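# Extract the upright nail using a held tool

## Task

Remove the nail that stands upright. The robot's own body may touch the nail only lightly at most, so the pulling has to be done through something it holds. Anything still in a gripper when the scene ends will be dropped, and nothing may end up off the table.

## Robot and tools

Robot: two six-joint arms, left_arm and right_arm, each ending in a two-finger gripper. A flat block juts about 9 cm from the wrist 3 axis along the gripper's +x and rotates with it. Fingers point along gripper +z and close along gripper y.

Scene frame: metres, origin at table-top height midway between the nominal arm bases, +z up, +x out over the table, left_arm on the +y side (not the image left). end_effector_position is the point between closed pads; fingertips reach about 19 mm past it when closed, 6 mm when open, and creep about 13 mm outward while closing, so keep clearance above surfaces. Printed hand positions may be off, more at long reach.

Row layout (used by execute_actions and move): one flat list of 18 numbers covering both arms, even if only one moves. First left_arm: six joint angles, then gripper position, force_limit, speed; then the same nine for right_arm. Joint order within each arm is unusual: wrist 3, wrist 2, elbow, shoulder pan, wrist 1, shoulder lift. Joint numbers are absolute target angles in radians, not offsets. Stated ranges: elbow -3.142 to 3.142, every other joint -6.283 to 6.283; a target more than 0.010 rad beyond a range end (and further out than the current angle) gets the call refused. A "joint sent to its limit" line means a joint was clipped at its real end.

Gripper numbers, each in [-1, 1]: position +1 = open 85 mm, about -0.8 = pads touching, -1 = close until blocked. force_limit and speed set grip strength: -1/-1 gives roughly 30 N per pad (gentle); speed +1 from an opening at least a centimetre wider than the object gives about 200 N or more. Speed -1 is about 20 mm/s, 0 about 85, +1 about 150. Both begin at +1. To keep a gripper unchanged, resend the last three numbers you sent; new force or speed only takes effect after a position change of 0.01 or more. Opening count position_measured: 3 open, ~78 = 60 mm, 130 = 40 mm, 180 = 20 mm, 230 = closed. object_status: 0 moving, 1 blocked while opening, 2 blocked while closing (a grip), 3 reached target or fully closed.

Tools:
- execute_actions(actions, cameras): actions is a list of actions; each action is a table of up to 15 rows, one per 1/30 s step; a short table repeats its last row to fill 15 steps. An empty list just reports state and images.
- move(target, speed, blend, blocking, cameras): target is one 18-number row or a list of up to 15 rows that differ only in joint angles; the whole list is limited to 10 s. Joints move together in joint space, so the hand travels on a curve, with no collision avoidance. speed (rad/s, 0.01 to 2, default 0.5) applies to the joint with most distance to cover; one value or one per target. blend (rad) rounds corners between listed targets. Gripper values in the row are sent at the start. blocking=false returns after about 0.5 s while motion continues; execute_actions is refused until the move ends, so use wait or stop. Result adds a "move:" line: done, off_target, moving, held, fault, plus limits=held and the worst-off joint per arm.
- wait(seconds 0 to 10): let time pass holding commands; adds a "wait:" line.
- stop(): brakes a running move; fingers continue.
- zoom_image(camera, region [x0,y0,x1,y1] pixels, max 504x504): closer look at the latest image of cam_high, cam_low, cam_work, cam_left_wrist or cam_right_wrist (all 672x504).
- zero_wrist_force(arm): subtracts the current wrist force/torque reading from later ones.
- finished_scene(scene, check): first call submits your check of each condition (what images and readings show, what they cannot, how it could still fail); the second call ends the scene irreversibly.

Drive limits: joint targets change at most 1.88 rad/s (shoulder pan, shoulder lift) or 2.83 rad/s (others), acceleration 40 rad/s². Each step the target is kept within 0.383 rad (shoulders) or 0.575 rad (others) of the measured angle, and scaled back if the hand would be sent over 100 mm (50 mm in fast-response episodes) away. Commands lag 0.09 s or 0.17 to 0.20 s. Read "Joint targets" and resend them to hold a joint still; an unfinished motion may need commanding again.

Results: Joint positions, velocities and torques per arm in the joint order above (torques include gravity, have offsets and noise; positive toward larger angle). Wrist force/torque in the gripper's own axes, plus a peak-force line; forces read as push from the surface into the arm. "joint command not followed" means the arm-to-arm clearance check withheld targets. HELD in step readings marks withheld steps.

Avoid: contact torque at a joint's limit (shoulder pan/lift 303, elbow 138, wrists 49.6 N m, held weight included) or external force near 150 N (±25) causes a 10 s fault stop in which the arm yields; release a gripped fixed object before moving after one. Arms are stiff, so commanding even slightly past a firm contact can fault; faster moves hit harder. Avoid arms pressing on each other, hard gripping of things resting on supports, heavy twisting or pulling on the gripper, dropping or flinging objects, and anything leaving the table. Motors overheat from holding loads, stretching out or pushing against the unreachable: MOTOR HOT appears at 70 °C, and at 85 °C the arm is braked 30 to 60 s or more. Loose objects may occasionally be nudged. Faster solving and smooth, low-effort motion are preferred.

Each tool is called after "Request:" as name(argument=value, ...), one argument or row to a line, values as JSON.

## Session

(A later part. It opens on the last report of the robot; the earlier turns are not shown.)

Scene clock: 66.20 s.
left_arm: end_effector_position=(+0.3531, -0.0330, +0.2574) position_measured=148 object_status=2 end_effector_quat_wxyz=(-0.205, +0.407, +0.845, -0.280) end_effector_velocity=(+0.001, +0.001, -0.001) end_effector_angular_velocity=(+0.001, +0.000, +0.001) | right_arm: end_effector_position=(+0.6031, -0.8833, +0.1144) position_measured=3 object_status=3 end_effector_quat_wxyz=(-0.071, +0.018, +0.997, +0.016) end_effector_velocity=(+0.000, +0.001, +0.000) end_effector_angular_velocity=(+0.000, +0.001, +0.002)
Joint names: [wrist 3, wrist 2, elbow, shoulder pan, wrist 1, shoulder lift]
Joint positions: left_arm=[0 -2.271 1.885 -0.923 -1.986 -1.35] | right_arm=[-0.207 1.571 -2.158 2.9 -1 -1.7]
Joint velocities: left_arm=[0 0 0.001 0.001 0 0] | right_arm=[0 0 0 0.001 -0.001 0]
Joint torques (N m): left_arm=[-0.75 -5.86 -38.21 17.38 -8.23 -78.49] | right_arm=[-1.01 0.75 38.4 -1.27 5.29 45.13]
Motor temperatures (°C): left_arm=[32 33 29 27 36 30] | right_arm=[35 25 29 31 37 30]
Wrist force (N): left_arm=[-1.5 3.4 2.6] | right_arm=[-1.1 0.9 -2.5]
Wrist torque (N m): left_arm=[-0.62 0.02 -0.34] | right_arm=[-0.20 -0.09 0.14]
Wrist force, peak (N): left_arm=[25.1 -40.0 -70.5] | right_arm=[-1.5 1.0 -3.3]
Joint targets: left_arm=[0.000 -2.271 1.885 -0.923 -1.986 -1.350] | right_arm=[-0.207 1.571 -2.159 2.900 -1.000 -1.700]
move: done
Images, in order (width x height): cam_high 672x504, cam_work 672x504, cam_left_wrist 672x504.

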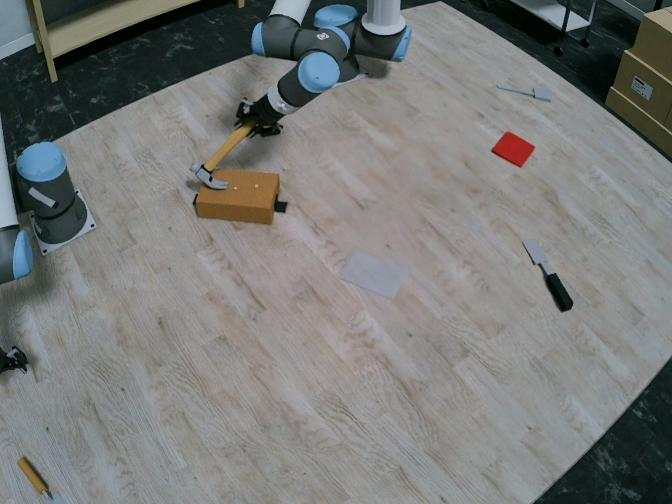

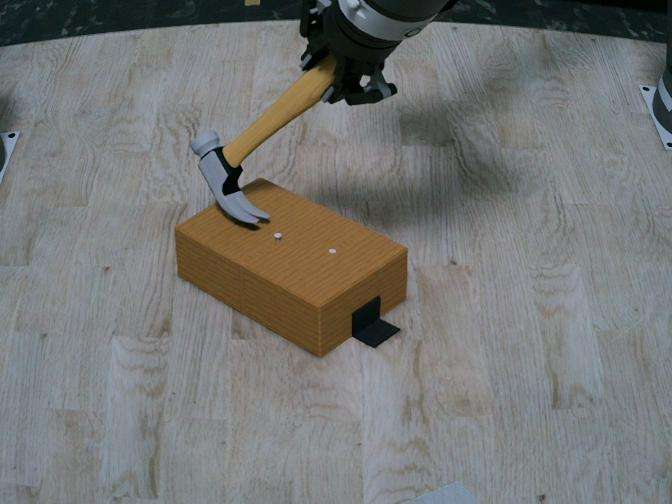

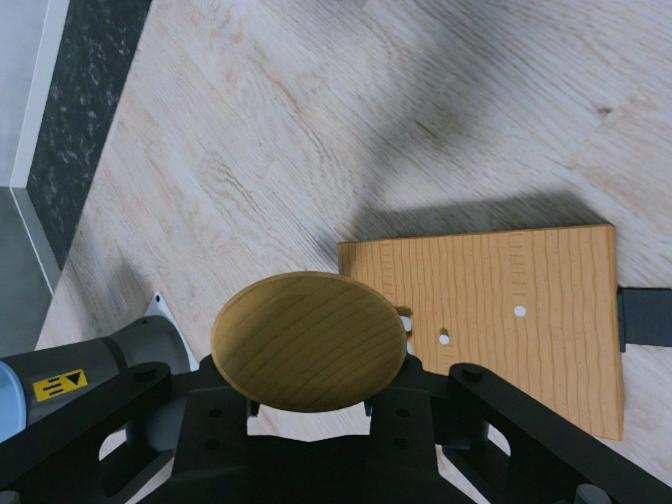

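Request:
move(
  target=[0,-2.271,1.8914,-0.9014,-1.9971,-1.3453,-1,1,-0.4,-0.207,1.571,-2.1585,2.9,-1.0,-1.7,1,1,1],
  cameras=["cam_high","cam_work","cam_left_wrist"],
  speed=0.05,
)

Request:
zoom_image(
  camera="cam_work",
  region=[230, 190, 310, 260],
)

Request:
zoom_image(
  camera="cam_left_wrist",
  region=[370, 280, 490, 380],
)

Scene clock: 71.03 s.
left_arm: end_effector_position=(+0.3653, -0.0234, +0.2512) position_measured=148 object_status=2 end_effector_quat_wxyz=(-0.202, +0.397, +0.850, -0.282) end_effector_velocity=(+0.001, +0.000, +0.000) end_effector_angular_velocity=(-0.001, +0.000, +0.002) | right_arm: end_effector_position=(+0.6031, -0.8833, +0.1144) position_measured=3 object_status=3 end_effector_quat_wxyz=(-0.071, +0.018, +0.997, +0.016) end_effector_velocity=(+0.001, +0.001, +0.001) end_effector_angular_velocity=(+0.000, -0.002, +0.002)
Joint names: [wrist 3, wrist 2, elbow, shoulder pan, wrist 1, shoulder lift]
Joint positions: left_arm=[0 -2.271 1.891 -0.901 -1.997 -1.345] | right_arm=[-0.207 1.571 -2.158 2.9 -1 -1.7]
Joint velocities: left_arm=[0 -0.001 0 0.002 -0.001 0] | right_arm=[0 0 0 0.002 0.001 0.001]
Joint torques (N m): left_arm=[1.24 -4.1 -37.35 17.25 -8.75 -47.48] | right_arm=[-0.87 0.21 37.99 1.32 4.86 44.34]
Motor temperatures (°C): left_arm=[32 33 29 27 36 30] | right_arm=[35 25 29 31 37 30]
Wrist force (N): left_arm=[-1.3 3.5 3.0] | right_arm=[-1.3 0.4 -2.9]
Wrist torque (N m): left_arm=[-0.60 0.05 -0.34] | right_arm=[-0.28 -0.06 0.14]
Wrist force, peak (N): left_arm=[-1.2 3.6 3.1] | right_arm=[-1.4 0.7 -3.3]
Joint targets: left_arm=[0.000 -2.271 1.891 -0.901 -1.997 -1.345] | right_arm=[-0.207 1.571 -2.159 2.900 -1.000 -1.700]
move: done
Images, in order (width x height): cam_high 672x504, cam_work 672x504, cam_left_wrist 672x504.

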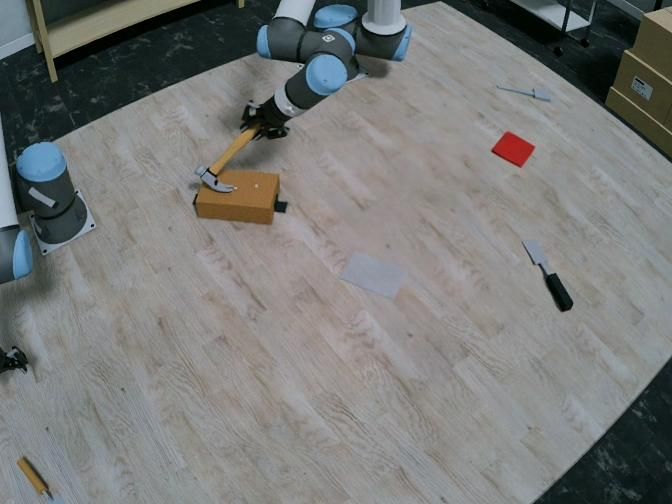

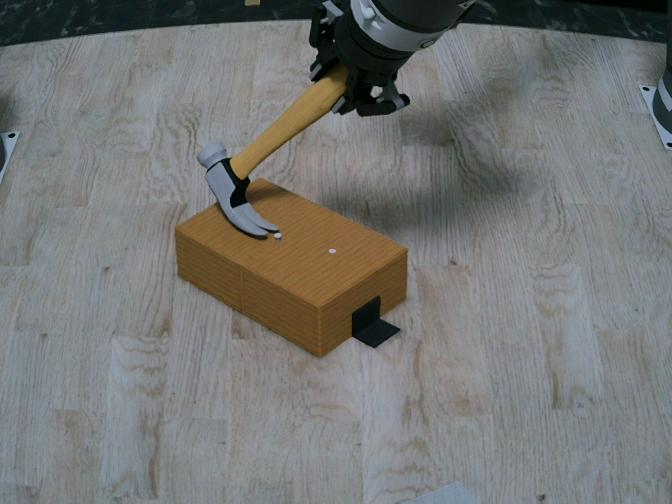

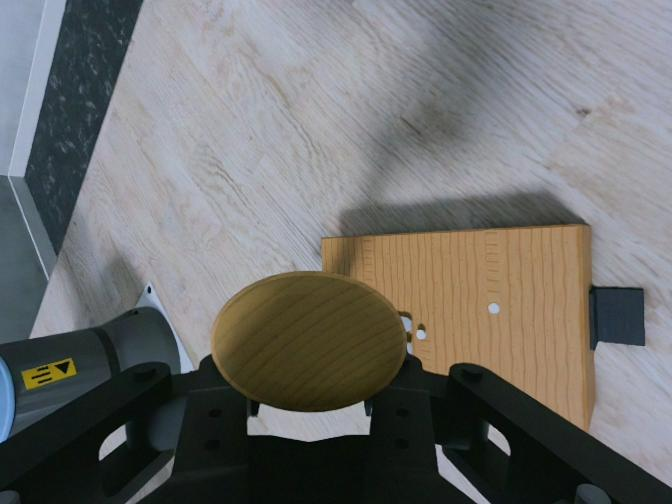

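Scaled by 6.300 from the camera's 672x504 image, which has a finer 960x720 frame.

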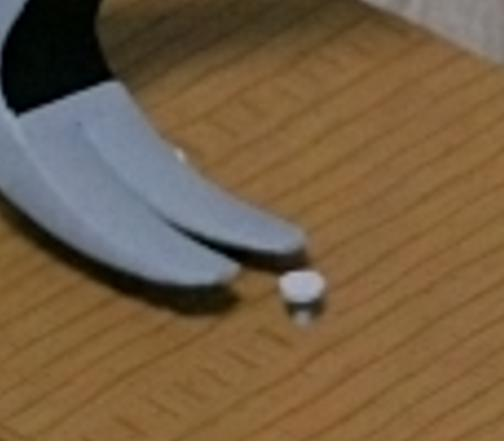

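Scaled by 4.200 from the camera's 672x504 image, which has a finer 960x720 frame.

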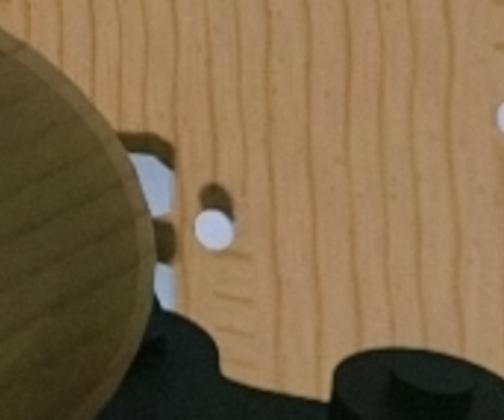

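Request:
move(
  target=[0,-2.271,1.8977,-0.9013,-2.005,-1.3437,-1,1,-0.4,-0.207,1.571,-2.1585,2.9,-1.0,-1.7,1,1,1],
  cameras=["cam_work","cam_left_wrist"],
  speed=0.03,
)

Request:
zoom_image(
  camera="cam_work",
  region=[230, 190, 310, 260],
)

Request:
zoom_image(
  camera="cam_left_wrist",
  region=[370, 280, 490, 380],
)

Scene clock: 72.60 s.
left_arm: end_effector_position=(+0.3646, -0.0223, +0.2475) position_measured=148 object_status=2 end_effector_quat_wxyz=(-0.202, +0.397, +0.850, -0.282) end_effector_velocity=(-0.001, +0.001, -0.001) end_effector_angular_velocity=(+0.001, +0.000, +0.000) | right_arm: end_effector_position=(+0.6031, -0.8833, +0.1144) position_measured=3 object_status=3 end_effector_quat_wxyz=(-0.071, +0.018, +0.997, +0.016) end_effector_velocity=(+0.000, +0.000, +0.000) end_effector_angular_velocity=(+0.000, -0.001, +0.000)
Joint names: [wrist 3, wrist 2, elbow, shoulder pan, wrist 1, shoulder lift]
Joint positions: left_arm=[0 -2.271 1.897 -0.901 -2.005 -1.344] | right_arm=[-0.207 1.571 -2.158 2.9 -1 -1.7]
Joint velocities: left_arm=[0 0 0.003 0 -0.002 -0.001] | right_arm=[0 0 0 0 0 0]
Joint torques (N m): left_arm=[0.68 1.37 -11.41 1.43 -6.11 -16.84] | right_arm=[-0.58 0.11 36.92 0.99 4.89 45.89]
Motor temperatures (°C): left_arm=[32 33 29 27 36 30] | right_arm=[35 25 29 31 37 30]
Wrist force (N): left_arm=[19.9 -18.3 -53.3] | right_arm=[-1.1 0.6 -2.7]
Wrist torque (N m): left_arm=[-0.41 0.32 -0.39] | right_arm=[-0.25 -0.09 0.14]
Wrist force, peak (N): left_arm=[19.9 -18.3 -53.3] | right_arm=[-1.6 0.9 -3.3]
Joint targets: left_arm=[0.000 -2.271 1.898 -0.901 -2.005 -1.344] | right_arm=[-0.207 1.571 -2.159 2.900 -1.000 -1.700]
move: done
Images, in order (width x height): cam_work 672x504, cam_left_wrist 672x504.

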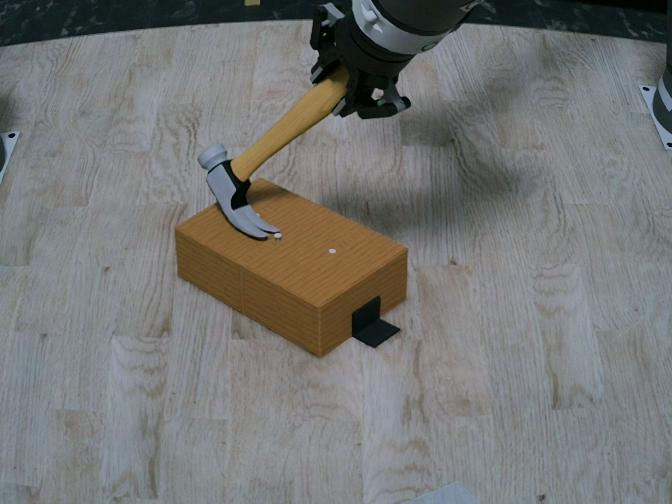

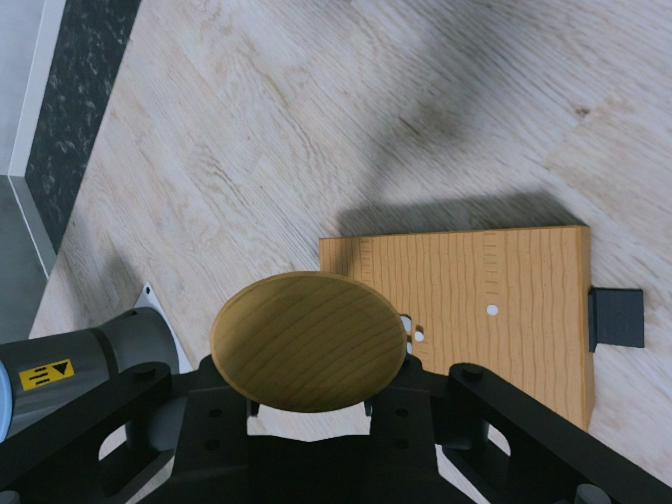

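Scaled by 6.300 from the camera's 672x504 image, which has a finer 960x720 frame.

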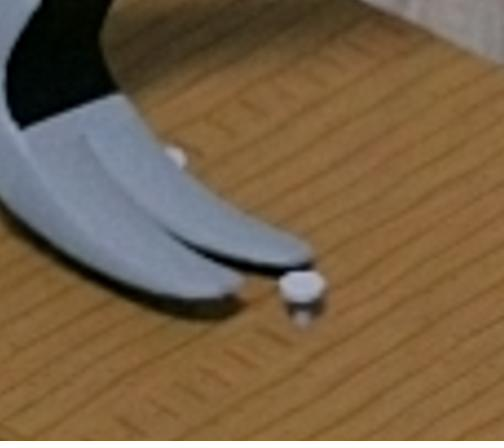

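Scaled by 4.200 from the camera's 672x504 image, which has a finer 960x720 frame.

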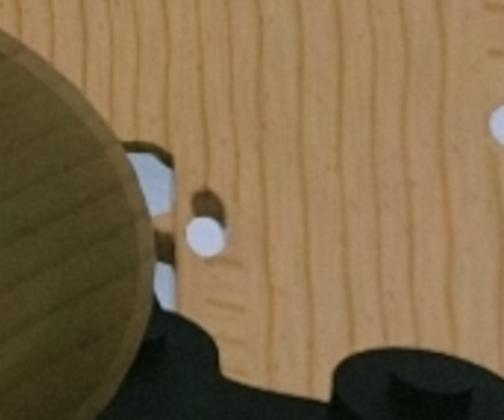

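Request:
move(
  target=[
    [0,-2.271,1.8962,-0.9013,-2.0031,-1.3454,-1,1,-0.4,-0.207,1.571,-2.1585,2.9,-1.0,-1.7,1,1,1],
    [0,-2.271,1.8985,-0.8808,-2.0031,-1.3464,-1,1,-0.4,-0.207,1.571,-2.1585,2.9,-1.0,-1.7,1,1,1],
  ],
  cameras=["cam_high","cam_work","cam_left_wrist"],
  speed=0.02,
)

Request:
zoom_image(
  camera="cam_work",
  region=[230, 190, 310, 260],
)

Request:
zoom_image(
  camera="cam_left_wrist",
  region=[370, 280, 490, 380],
)

Request:
zoom_image(
  camera="cam_high",
  region=[200, 165, 260, 205],
)

Scene clock: 74.47 s.
left_arm: end_effector_position=(+0.3755, -0.0125, +0.2484) position_measured=148 object_status=2 end_effector_quat_wxyz=(-0.199, +0.389, +0.854, -0.284) end_effector_velocity=(+0.001, +0.000, +0.000) end_effector_angular_velocity=(-0.001, +0.000, +0.001) | right_arm: end_effector_position=(+0.6031, -0.8833, +0.1144) position_measured=3 object_status=3 end_effector_quat_wxyz=(-0.071, +0.018, +0.997, +0.016) end_effector_velocity=(+0.000, +0.000, +0.000) end_effector_angular_velocity=(+0.000, -0.001, +0.000)
Joint names: [wrist 3, wrist 2, elbow, shoulder pan, wrist 1, shoulder lift]
Joint positions: left_arm=[0 -2.271 1.898 -0.881 -2.003 -1.346] | right_arm=[-0.207 1.571 -2.158 2.9 -1 -1.7]
Joint velocities: left_arm=[0 -0.001 -0.001 0.001 0 0] | right_arm=[0 0 0 0 0.001 0]
Joint torques (N m): left_arm=[0.86 -1.9 -36.15 16.76 -4.71 -73.43] | right_arm=[-0.57 -0.23 36.95 3.39 4.4 47]
Motor temperatures (°C): left_arm=[32 33 29 27 36 30] | right_arm=[35 25 29 31 37 30]
Wrist force (N): left_arm=[0.9 -3.3 1.7] | right_arm=[-1.1 0.8 -3.1]
Wrist torque (N m): left_arm=[0.35 0.32 -0.13] | right_arm=[-0.22 -0.09 0.14]
Wrist force, peak (N): left_arm=[24.2 -24.1 -66.5] | right_arm=[-1.3 0.8 -3.3]
Joint targets: left_arm=[0.000 -2.271 1.898 -0.881 -2.003 -1.346] | right_arm=[-0.207 1.571 -2.159 2.900 -1.000 -1.700]
move: done
Images, in order (width x height): cam_high 672x504, cam_work 672x504, cam_left_wrist 672x504.

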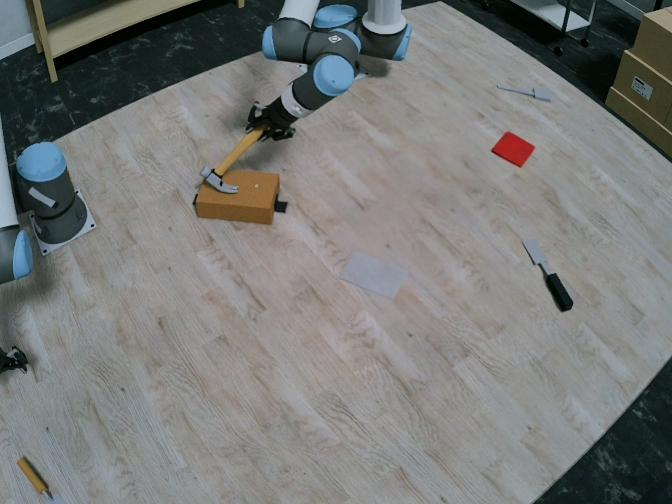

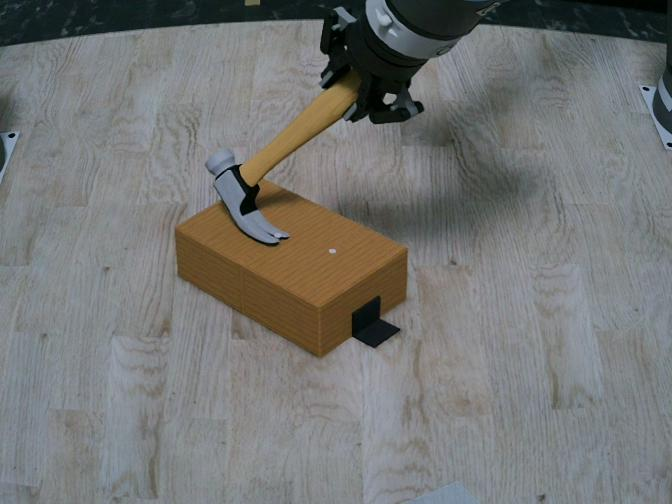

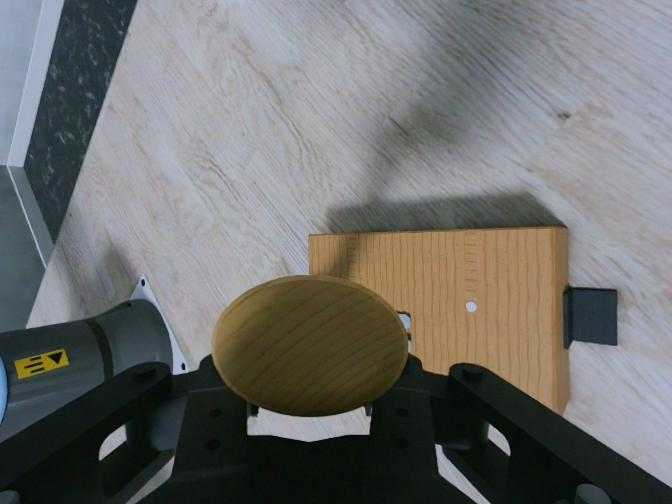

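Scaled by 6.300 from the camera's 672x504 image, which has a finer 960x720 frame.

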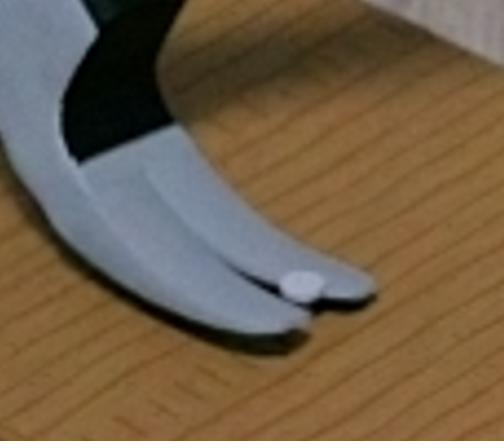

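Scaled by 4.200 from the camera's 672x504 image, which has a finer 960x720 frame.

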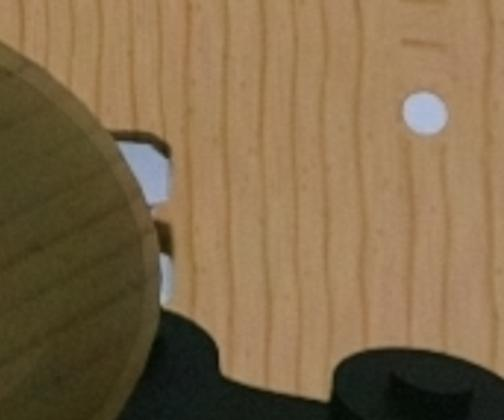

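Scaled by 8.400 from the camera's 672x504 image, which has a finer 960x720 frame.

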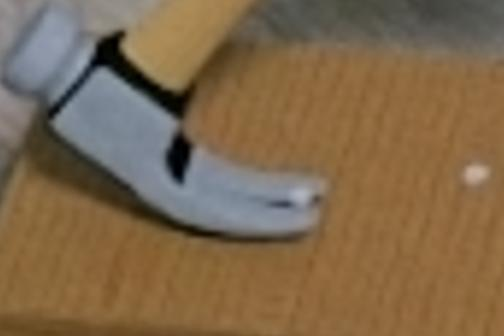

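Request:
move(
  target=[
    [0,-2.271,1.8985,-0.8708,-2.0031,-1.3464,-1,1,-0.4,-0.207,1.571,-2.1585,2.9,-1.0,-1.7,1,1,1],
  ],
  cameras=["cam_work"],
  speed=0.02,
)

Request:
move(
  target=[
    [-0.060,-2.171,1.8733,-0.9292,-1.961,-1.3633,-1,1,-0.4,-0.207,1.571,-2.1585,2.9,-1.0,-1.7,1,1,1],
  ],
  cameras=["cam_work"],
  speed=0.07,
)

Request:
zoom_image(
  camera="cam_work",
  region=[190, 130, 350, 270],
)

Scene clock: 77.17 s.
left_arm: end_effector_position=(+0.3811, -0.0081, +0.2484) position_measured=148 object_status=2 end_effector_quat_wxyz=(-0.198, +0.384, +0.855, -0.285) end_effector_velocity=(+0.001, +0.001, +0.000) end_effector_angular_velocity=(+0.000, +0.000, +0.002) | right_arm: end_effector_position=(+0.6031, -0.8833, +0.1144) position_measured=3 object_status=3 end_effector_quat_wxyz=(-0.071, +0.018, +0.997, +0.016) end_effector_velocity=(+0.000, +0.000, -0.001) end_effector_angular_velocity=(+0.001, +0.002, +0.000)
Joint names: [wrist 3, wrist 2, elbow, shoulder pan, wrist 1, shoulder lift]
Joint positions: left_arm=[0 -2.271 1.899 -0.871 -2.003 -1.346] | right_arm=[-0.207 1.571 -2.158 2.9 -1 -1.7]
Joint velocities: left_arm=[0 0 0.001 0.002 0 0] | right_arm=[0 0 0 0 0 -0.002]
Joint torques (N m): left_arm=[0.41 0.55 -42.36 24.43 -7.67 -60.76] | right_arm=[-0.56 -0.62 36.86 4.12 4.14 47.58]
Motor temperatures (°C): left_arm=[32 33 29 27 36 30] | right_arm=[35 25 29 31 37 30]
Wrist force (N): left_arm=[-6.5 -1.6 18.0] | right_arm=[-1.6 0.9 -2.8]
Wrist torque (N m): left_arm=[1.20 0.09 0.21] | right_arm=[-0.20 0.00 0.14]
Wrist force, peak (N): left_arm=[-6.5 -1.6 18.0] | right_arm=[-1.7 0.8 -3.1]
Joint targets: left_arm=[0.000 -2.271 1.898 -0.871 -2.003 -1.346] | right_arm=[-0.207 1.571 -2.159 2.900 -1.000 -1.700]
move: done
Images, in order (width x height): cam_work 672x504.

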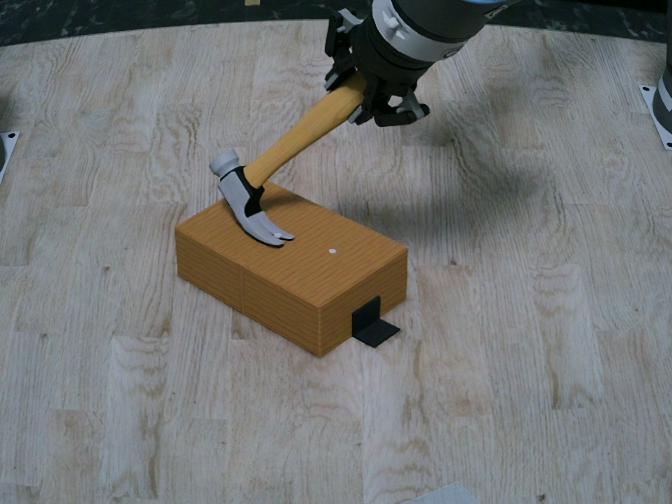

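Scene clock: 78.97 s.
left_arm: end_effector_position=(+0.3660, -0.0198, +0.2542) position_measured=148 object_status=2 end_effector_quat_wxyz=(-0.192, +0.393, +0.869, -0.231) end_effector_velocity=(-0.001, +0.000, +0.001) end_effector_angular_velocity=(+0.001, -0.001, -0.001) | right_arm: end_effector_position=(+0.6031, -0.8833, +0.1144) position_measured=3 object_status=3 end_effector_quat_wxyz=(-0.071, +0.018, +0.997, +0.016) end_effector_velocity=(+0.000, +0.001, -0.001) end_effector_angular_velocity=(+0.001, +0.002, +0.001)
Joint names: [wrist 3, wrist 2, elbow, shoulder pan, wrist 1, shoulder lift]
Joint positions: left_arm=[-0.06 -2.171 1.873 -0.929 -1.961 -1.363] | right_arm=[-0.207 1.571 -2.158 2.9 -1 -1.7]
Joint velocities: left_arm=[-0.001 0.001 0 -0.001 0.001 -0.001] | right_arm=[0 0 0 0.001 -0.001 -0.002]
Joint torques (N m): left_arm=[-2.11 -3.47 -51.29 -19.81 1.72 -84.99] | right_arm=[-0.43 -0.79 35.46 5.07 3.85 46.52]
Motor temperatures (°C): left_arm=[32 33 29 27 36 30] | right_arm=[35 25 29 31 37 30]
Wrist force (N): left_arm=[-19.5 16.3 2.8] | right_arm=[-1.3 0.7 -2.8]
Wrist torque (N m): left_arm=[1.39 -0.66 -0.09] | right_arm=[-0.23 -0.07 0.14]
Wrist force, peak (N): left_arm=[-19.8 17.7 -1.3] | right_arm=[-1.2 0.8 -3.4]
Joint targets: left_arm=[-0.060 -2.171 1.873 -0.929 -1.961 -1.363] | right_arm=[-0.207 1.571 -2.159 2.900 -1.000 -1.700]
move: done
Images, in order (width x height): cam_work 672x504.

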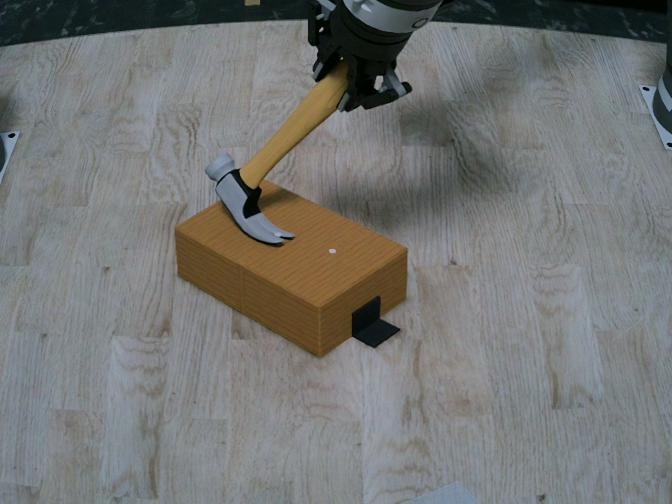

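Scaled by 3.150 from the camera's 672x504 image, which has a finer 960x720 frame.

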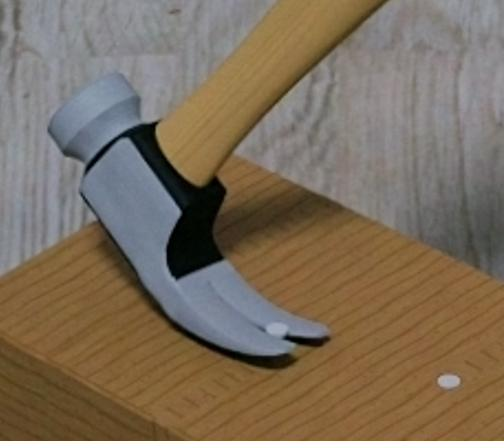

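Request:
move(
  target=[-0.117,-2.071,1.8481,-0.9875,-1.919,-1.3801,-1,1,-0.4,-0.207,1.571,-2.1585,2.9,-1.0,-1.7,1,1,1],
  speed=0.07,
  cameras=["cam_work"],
)

Request:
zoom_image(
  camera="cam_work",
  region=[190, 130, 350, 270],
)

Scene clock: 82.30 s.
left_arm: end_effector_position=(+0.3520, -0.0304, +0.2628) position_measured=148 object_status=2 end_effector_quat_wxyz=(-0.181, +0.402, +0.880, -0.178) end_effector_velocity=(+0.000, +0.000, +0.001) end_effector_angular_velocity=(+0.000, -0.001, +0.001) | right_arm: end_effector_position=(+0.6031, -0.8833, +0.1144) position_measured=3 object_status=3 end_effector_quat_wxyz=(-0.071, +0.018, +0.997, +0.016) end_effector_velocity=(+0.000, +0.001, +0.000) end_effector_angular_velocity=(+0.000, +0.001, +0.001)
Joint names: [wrist 3, wrist 2, elbow, shoulder pan, wrist 1, shoulder lift]
Joint positions: left_arm=[-0.117 -2.071 1.848 -0.987 -1.919 -1.38] | right_arm=[-0.207 1.571 -2.158 2.9 -1 -1.7]
Joint velocities: left_arm=[-0.001 0.001 0 0 0.001 -0.001] | right_arm=[0 0 0 0.001 -0.001 0]
Joint torques (N m): left_arm=[-2.53 -10.97 -76.66 -17.01 0.64 -119.49] | right_arm=[-0.22 -1.35 35.4 7.3 3.49 47.9]
Motor temperatures (°C): left_arm=[32 33 29 27 36 30] | right_arm=[34 25 29 31 37 30]
Wrist force (N): left_arm=[-38.5 37.2 49.1] | right_arm=[-1.1 0.8 -3.0]
Wrist torque (N m): left_arm=[0.99 -0.50 0.67] | right_arm=[-0.21 -0.09 0.13]
Wrist force, peak (N): left_arm=[-39.1 37.9 48.8] | right_arm=[-1.4 1.1 -3.2]
Joint targets: left_arm=[-0.117 -2.071 1.848 -0.988 -1.919 -1.380] | right_arm=[-0.207 1.571 -2.159 2.900 -1.000 -1.700]
move: done
Images, in order (width x height): cam_work 672x504.

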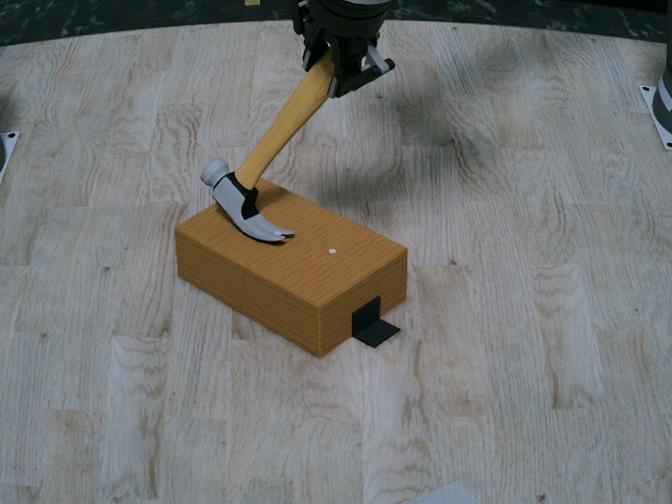

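Scaled by 3.150 from the camera's 672x504 image, which has a finer 960x720 frame.

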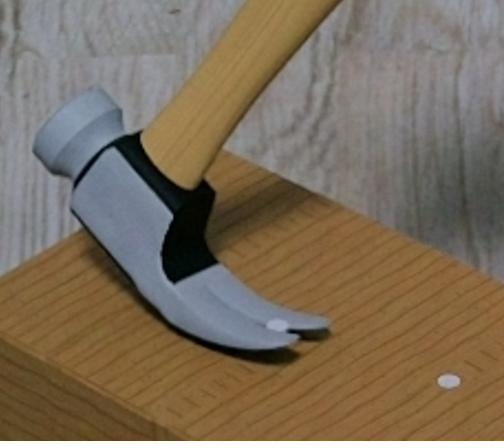

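Request:
move(
  target=[-0.18,-1.971,1.8285,-1.0505,-1.8895,-1.3908,-1,1,-0.4,-0.207,1.571,-2.1585,2.9,-1.0,-1.7,1,1,1],
  speed=0.06,
  cameras=["cam_work"],
)

Request:
zoom_image(
  camera="cam_work",
  region=[190, 130, 350, 270],
)

Scene clock: 84.57 s.
left_arm: end_effector_position=(+0.3368, -0.0430, +0.2673) position_measured=148 object_status=2 end_effector_quat_wxyz=(-0.163, +0.410, +0.889, -0.127) end_effector_velocity=(+0.000, +0.000, +0.000) end_effector_angular_velocity=(+0.002, -0.002, +0.001) | right_arm: end_effector_position=(+0.6031, -0.8833, +0.1144) position_measured=3 object_status=3 end_effector_quat_wxyz=(-0.071, +0.018, +0.997, +0.016) end_effector_velocity=(+0.000, +0.000, -0.001) end_effector_angular_velocity=(+0.000, +0.001, +0.000)
Joint names: [wrist 3, wrist 2, elbow, shoulder pan, wrist 1, shoulder lift]
Joint positions: left_arm=[-0.18 -1.971 1.829 -1.05 -1.89 -1.391] | right_arm=[-0.207 1.571 -2.158 2.9 -1 -1.7]
Joint velocities: left_arm=[-0.001 0.002 -0.001 0 0.001 0] | right_arm=[0 0 0 -0.001 0 -0.001]
Joint torques (N m): left_arm=[-2.46 -13.23 -80.93 -26.44 -1.12 -115.81] | right_arm=[0.04 -1.64 34.78 8.45 3.27 47.65]
Motor temperatures (°C): left_arm=[32 33 29 27 36 30] | right_arm=[34 25 29 31 37 30]
Wrist force (N): left_arm=[-35.2 43.6 46.9] | right_arm=[-1.1 0.7 -2.8]
Wrist torque (N m): left_arm=[1.13 -0.45 0.55] | right_arm=[-0.22 -0.09 0.14]
Wrist force, peak (N): left_arm=[-39.3 37.8 50.6] | right_arm=[-1.4 1.0 -3.2]
Joint targets: left_arm=[-0.180 -1.971 1.829 -1.050 -1.889 -1.391] | right_arm=[-0.207 1.571 -2.159 2.900 -1.000 -1.700]
move: done
Images, in order (width x height): cam_work 672x504.

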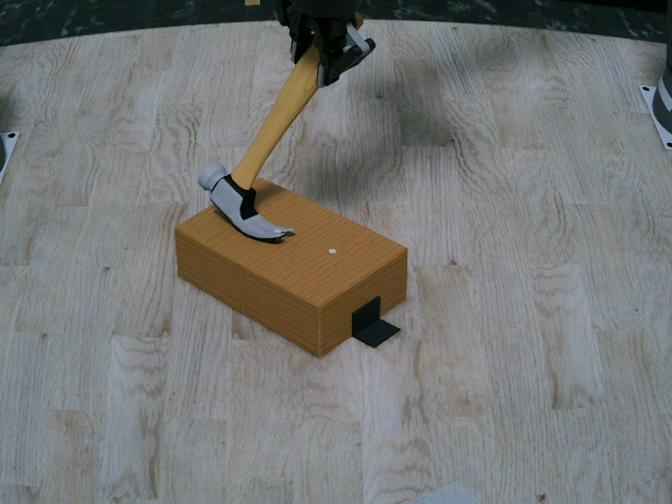

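Scaled by 3.150 from the camera's 672x504 image, which has a finer 960x720 frame.

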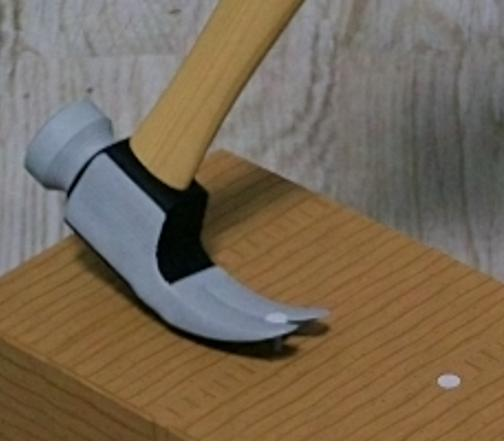

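The nail is rising. Continuing to lever.

Request:
move(
  target=[
    [-0.244,-1.871,1.8111,-1.1154,-1.8616,-1.4005,-1,1,-0.4,-0.207,1.571,-2.1585,2.9,-1.0,-1.7,1,1,1],
    [-0.311,-1.771,1.802,-1.182,-1.845,-1.408,-1,1,-0.4,-0.207,1.571,-2.1585,2.9,-1.0,-1.7,1,1,1],
  ],
  speed=0.06,
  blend=0.02,
  cameras=["cam_work"],
)

Request:
zoom_image(
  camera="cam_work",
  region=[190, 130, 350, 270],
)

Scene clock: 88.47 s.
left_arm: end_effector_position=(+0.3047, -0.0684, +0.2753) position_measured=148 object_status=2 end_effector_quat_wxyz=(-0.112, +0.421, +0.899, -0.032) end_effector_velocity=(+0.000, +0.000, -0.001) end_effector_angular_velocity=(+0.003, -0.001, +0.000) | right_arm: end_effector_position=(+0.6031, -0.8833, +0.1144) position_measured=3 object_status=3 end_effector_quat_wxyz=(-0.071, +0.018, +0.997, +0.016) end_effector_velocity=(+0.000, +0.001, -0.001) end_effector_angular_velocity=(+0.001, +0.002, +0.001)
Joint names: [wrist 3, wrist 2, elbow, shoulder pan, wrist 1, shoulder lift]
Joint positions: left_arm=[-0.311 -1.771 1.802 -1.182 -1.845 -1.408] | right_arm=[-0.207 1.571 -2.158 2.9 -1 -1.7]
Joint velocities: left_arm=[-0.001 0.002 -0.001 0 0 0.002] | right_arm=[0 0 0 0.001 -0.001 -0.002]
Joint torques (N m): left_arm=[-1.51 -0.29 -55.46 -11.02 -1.71 -72.53] | right_arm=[0.14 -2.29 34.76 11.66 2.48 48.71]
Motor temperatures (°C): left_arm=[32 33 29 27 36 30] | right_arm=[34 25 29 31 37 30]
Wrist force (N): left_arm=[-2.3 0.5 4.0] | right_arm=[-1.0 0.9 -2.8]
Wrist torque (N m): left_arm=[-0.19 0.26 -0.05] | right_arm=[-0.20 -0.12 0.14]
Wrist force, peak (N): left_arm=[-35.7 43.6 48.3] | right_arm=[-1.5 0.8 -3.3]
Joint targets: left_arm=[-0.311 -1.771 1.802 -1.182 -1.845 -1.408] | right_arm=[-0.207 1.571 -2.159 2.900 -1.000 -1.700]
move: done
Images, in order (width x height): cam_work 672x504.

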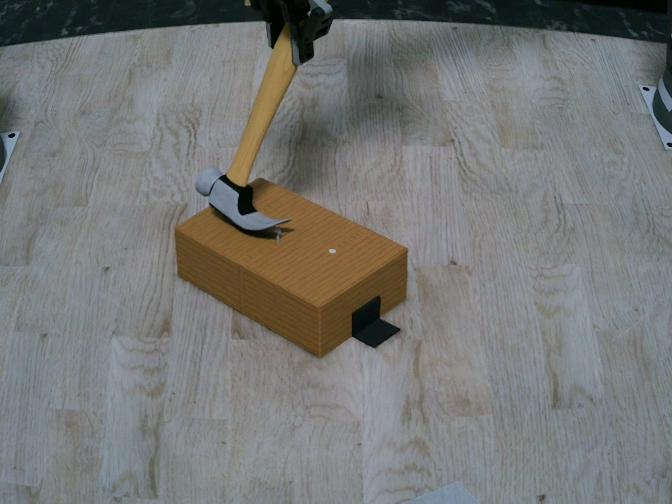

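Scaled by 3.150 from the camera's 672x504 image, which has a finer 960x720 frame.

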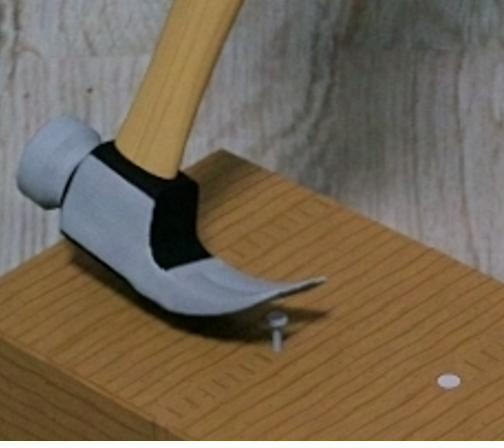

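Request:
move(
  target=[
    [-0.311,-1.771,1.802,-1.182,-1.845,-1.468,-1,1,-0.4,-0.207,1.571,-2.1585,2.9,-1.0,-1.7,1,1,1],
    [0,-2.271,1.8846,-0.943,-1.9856,-1.41,-1,1,-0.4,-0.207,1.571,-2.1585,2.9,-1.0,-1.7,1,1,1],
  ],
  speed=0.25,
  cameras=["cam_work","cam_left_wrist"],
)

Request:
zoom_image(
  camera="cam_work",
  region=[190, 130, 350, 270],
)

Request:
move(
  target=[0,-2.271,1.8846,-0.923,-1.9856,-1.353,-1,1,-0.4,-0.207,1.571,-2.1585,2.9,-1.0,-1.7,1,1,1],
  speed=0.06,
  cameras=["cam_work","cam_left_wrist"],
)

Request:
zoom_image(
  camera="cam_work",
  region=[190, 130, 350, 270],
)

Scene clock: 92.20 s.
left_arm: end_effector_position=(+0.3379, -0.0363, +0.3004) position_measured=148 object_status=2 end_effector_quat_wxyz=(-0.183, +0.425, +0.837, -0.291) end_effector_velocity=(+0.000, +0.000, +0.000) end_effector_angular_velocity=(-0.001, +0.001, +0.000) | right_arm: end_effector_position=(+0.6031, -0.8833, +0.1144) position_measured=3 object_status=3 end_effector_quat_wxyz=(-0.071, +0.018, +0.997, +0.016) end_effector_velocity=(+0.000, +0.000, +0.000) end_effector_angular_velocity=(+0.000, -0.001, +0.001)
Joint names: [wrist 3, wrist 2, elbow, shoulder pan, wrist 1, shoulder lift]
Joint positions: left_arm=[0 -2.271 1.885 -0.943 -1.986 -1.41] | right_arm=[-0.207 1.571 -2.158 2.9 -1 -1.7]
Joint velocities: left_arm=[0.002 -0.002 0.001 0.001 0 0] | right_arm=[0 0 0 0 0 0.001]
Joint torques (N m): left_arm=[1.98 -5.7 -39.34 12.84 -8.61 -42.62] | right_arm=[0.49 -2.56 33.66 13.32 2.23 49.96]
Motor temperatures (°C): left_arm=[32 33 29 27 36 30] | right_arm=[34 25 29 31 37 30]
Wrist force (N): left_arm=[-1.2 3.4 2.9] | right_arm=[-1.0 0.7 -2.6]
Wrist torque (N m): left_arm=[-0.61 0.11 -0.35] | right_arm=[-0.24 -0.11 0.14]
Wrist force, peak (N): left_arm=[-3.6 0.8 6.9] | right_arm=[-1.5 1.0 -3.2]
Joint targets: left_arm=[0.000 -2.271 1.885 -0.943 -1.986 -1.410] | right_arm=[-0.207 1.571 -2.159 2.900 -1.000 -1.700]
move: done
Images, in order (width x height): cam_work 672x504, cam_left_wrist 672x504.

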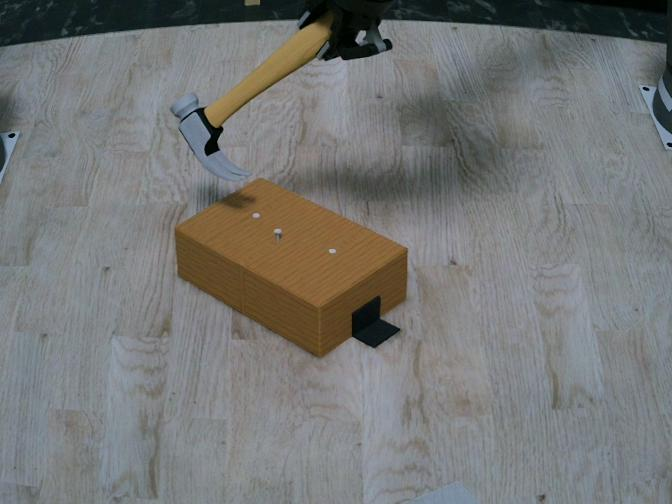

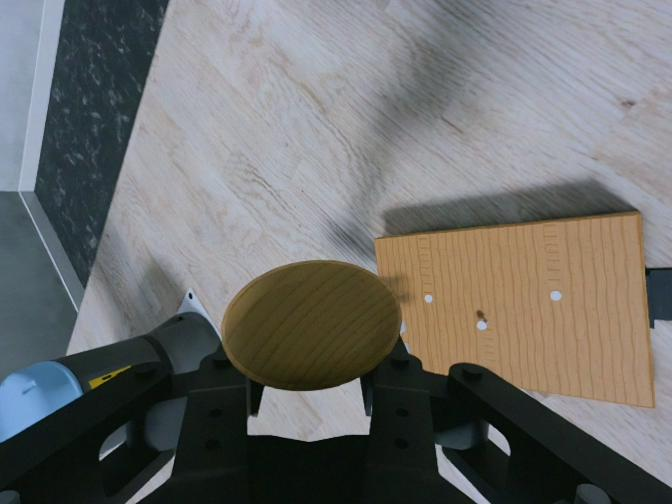

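Scaled by 3.150 from the camera's 672x504 image, which has a finer 960x720 frame.

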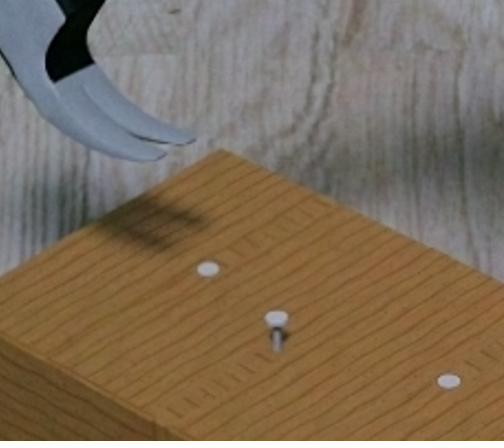

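Scene clock: 93.47 s.
left_arm: end_effector_position=(+0.3529, -0.0327, +0.2597) position_measured=148 object_status=2 end_effector_quat_wxyz=(-0.204, +0.407, +0.845, -0.280) end_effector_velocity=(+0.001, +0.000, +0.000) end_effector_angular_velocity=(+0.000, +0.000, +0.001) | right_arm: end_effector_position=(+0.6031, -0.8833, +0.1144) position_measured=3 object_status=3 end_effector_quat_wxyz=(-0.071, +0.018, +0.997, +0.016) end_effector_velocity=(+0.000, +0.001, +0.001) end_effector_angular_velocity=(+0.000, +0.000, +0.002)
Joint names: [wrist 3, wrist 2, elbow, shoulder pan, wrist 1, shoulder lift]
Joint positions: left_arm=[0 -2.271 1.885 -0.923 -1.986 -1.353] | right_arm=[-0.207 1.571 -2.158 2.9 -1 -1.7]
Joint velocities: left_arm=[0 0 -0.001 0.001 0 0.001] | right_arm=[0 0 0 0.002 -0.001 0.001]
Joint torques (N m): left_arm=[1.92 -6.36 -41.77 13.03 -7.12 -46.29] | right_arm=[0.55 -2.49 33.63 15.31 1.99 49.58]
Motor temperatures (°C): left_arm=[32 33 29 27 36 30] | right_arm=[34 25 29 31 37 30]
Wrist force (N): left_arm=[-1.3 3.4 2.6] | right_arm=[-1.5 0.9 -2.9]
Wrist torque (N m): left_arm=[-0.62 0.06 -0.39] | right_arm=[-0.20 -0.02 0.14]
Wrist force, peak (N): left_arm=[-1.7 4.1 3.4] | right_arm=[-1.3 0.5 -3.3]
Joint targets: left_arm=[0.000 -2.271 1.885 -0.923 -1.986 -1.353] | right_arm=[-0.207 1.571 -2.159 2.900 -1.000 -1.700]
move: done
Images, in order (width x height): cam_work 672x504, cam_left_wrist 672x504.

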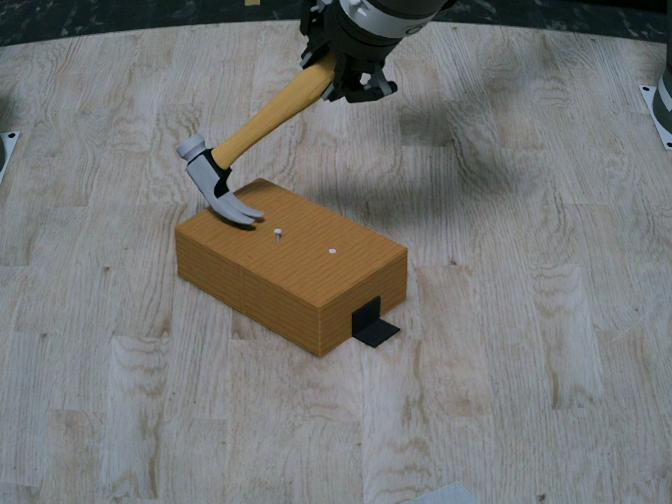

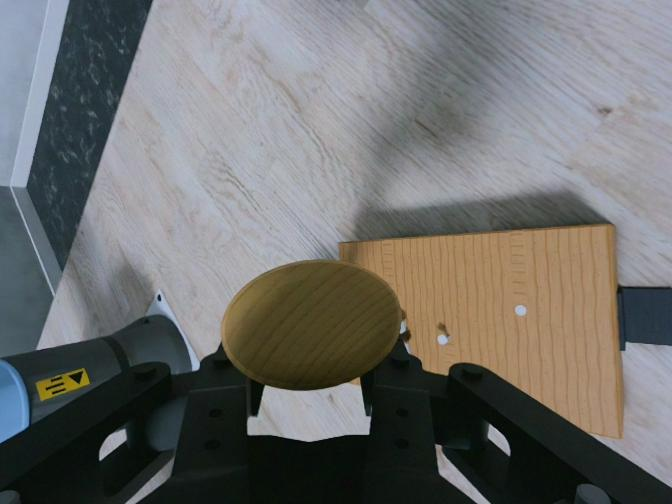

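Scaled by 3.150 from the camera's 672x504 image, which has a finer 960x720 frame.

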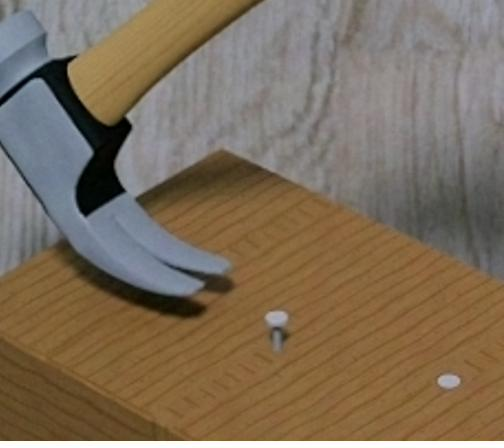

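Request:
move(
  target=[
    [0,-2.271,1.8962,-0.9013,-2.0031,-1.3495,-1,1,-0.4,-0.207,1.571,-2.1585,2.9,-1.0,-1.7,1,1,1],
    [0,-2.271,1.8985,-0.868,-2.0031,-1.3504,-1,1,-0.4,-0.207,1.571,-2.1585,2.9,-1.0,-1.7,1,1,1],
  ],
  speed=0.04,
  cameras=["cam_work"],
)

Request:
zoom_image(
  camera="cam_work",
  region=[190, 130, 350, 270],
)

Scene clock: 95.53 s.
left_arm: end_effector_position=(+0.3826, -0.0066, +0.2513) position_measured=148 object_status=2 end_effector_quat_wxyz=(-0.196, +0.384, +0.856, -0.286) end_effector_velocity=(+0.001, +0.001, -0.001) end_effector_angular_velocity=(+0.002, +0.002, +0.002) | right_arm: end_effector_position=(+0.6031, -0.8833, +0.1144) position_measured=3 object_status=3 end_effector_quat_wxyz=(-0.071, +0.018, +0.997, +0.016) end_effector_velocity=(+0.000, +0.000, +0.000) end_effector_angular_velocity=(+0.000, +0.000, +0.000)
Joint names: [wrist 3, wrist 2, elbow, shoulder pan, wrist 1, shoulder lift]
Joint positions: left_arm=[0 -2.271 1.898 -0.868 -2.003 -1.35] | right_arm=[-0.207 1.571 -2.158 2.9 -1 -1.7]
Joint velocities: left_arm=[0 0 0.001 0.002 0 0.001] | right_arm=[0 0 0 0 0 0]
Joint torques (N m): left_arm=[-0.9 0.45 -33.37 19.63 -2.61 -73.32] | right_arm=[0.61 -2.46 32.88 15.49 1.75 49.3]
Motor temperatures (°C): left_arm=[32 33 29 27 36 30] | right_arm=[34 25 29 31 37 30]
Wrist force (N): left_arm=[-0.6 -3.6 -0.9] | right_arm=[-1.3 0.7 -3.0]
Wrist torque (N m): left_arm=[0.42 -0.08 -0.01] | right_arm=[-0.23 -0.05 0.14]
Wrist force, peak (N): left_arm=[-8.7 -6.9 16.0] | right_arm=[-1.5 0.9 -3.4]
Joint targets: left_arm=[0.000 -2.271 1.898 -0.868 -2.003 -1.350] | right_arm=[-0.207 1.571 -2.159 2.900 -1.000 -1.700]
move: done
Images, in order (width x height): cam_work 672x504.

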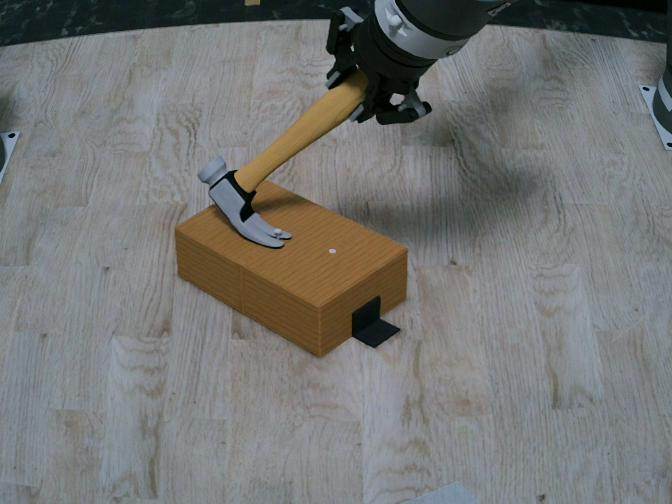

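Scaled by 3.150 from the camera's 672x504 image, which has a finer 960x720 frame.

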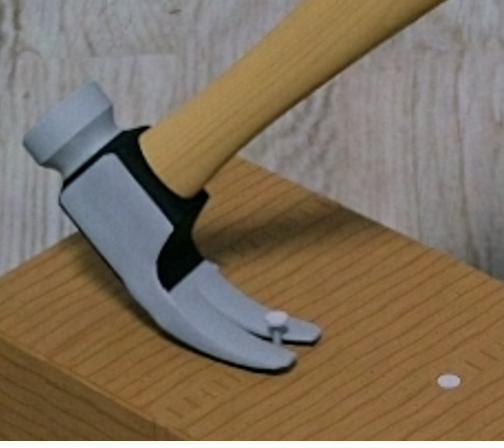

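Request:
move(
  target=[0,-2.271,1.9,-0.852,-2.0031,-1.352,-1,1,-0.4,-0.207,1.571,-2.1585,2.9,-1.0,-1.7,1,1,1],
  speed=0.02,
  cameras=["cam_work"],
)

Request:
zoom_image(
  camera="cam_work",
  region=[190, 130, 350, 270],
)

Scene clock: 96.83 s.
left_arm: end_effector_position=(+0.3909, +0.0013, +0.2515) position_measured=148 object_status=2 end_effector_quat_wxyz=(-0.193, +0.377, +0.859, -0.288) end_effector_velocity=(+0.002, +0.001, +0.000) end_effector_angular_velocity=(+0.001, +0.000, +0.003) | right_arm: end_effector_position=(+0.6031, -0.8833, +0.1144) position_measured=3 object_status=3 end_effector_quat_wxyz=(-0.071, +0.018, +0.997, +0.016) end_effector_velocity=(+0.000, +0.000, +0.000) end_effector_angular_velocity=(+0.000, -0.002, +0.000)
Joint names: [wrist 3, wrist 2, elbow, shoulder pan, wrist 1, shoulder lift]
Joint positions: left_arm=[0 -2.271 1.9 -0.852 -2.003 -1.352] | right_arm=[-0.207 1.571 -2.158 2.9 -1 -1.7]
Joint velocities: left_arm=[0 0 0 0.003 0 0] | right_arm=[0 0 0 0 0.002 0]
Joint torques (N m): left_arm=[-1.23 0.53 -34.62 17.07 -1.91 -71.54] | right_arm=[0.59 -2.61 32.94 16.81 1.37 51.41]
Motor temperatures (°C): left_arm=[32 33 29 27 36 30] | right_arm=[34 25 29 31 37 30]
Wrist force (N): left_arm=[-0.5 -4.0 0.2] | right_arm=[-1.4 0.7 -2.8]
Wrist torque (N m): left_arm=[0.57 0.07 -0.01] | right_arm=[-0.24 -0.04 0.14]
Wrist force, peak (N): left_arm=[-0.7 -4.3 -1.0] | right_arm=[-1.4 1.0 -3.1]
Joint targets: left_arm=[0.000 -2.271 1.900 -0.852 -2.003 -1.352] | right_arm=[-0.207 1.571 -2.159 2.900 -1.000 -1.700]
move: done
Images, in order (width x height): cam_work 672x504.

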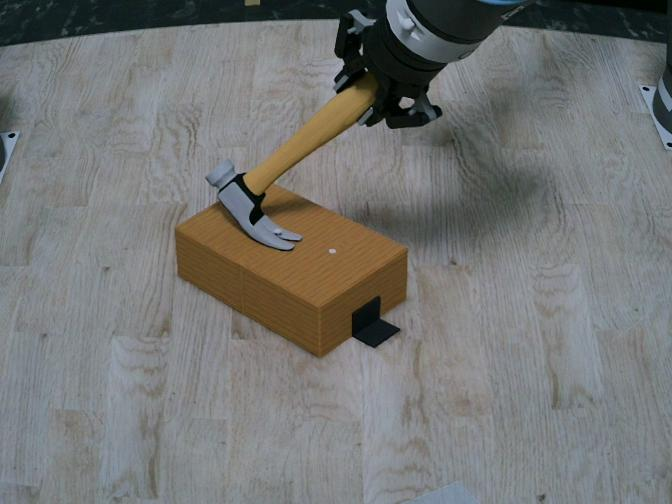

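Scaled by 3.150 from the camera's 672x504 image, which has a finer 960x720 frame.

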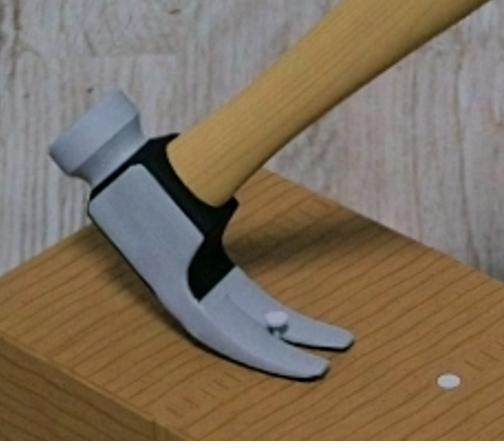

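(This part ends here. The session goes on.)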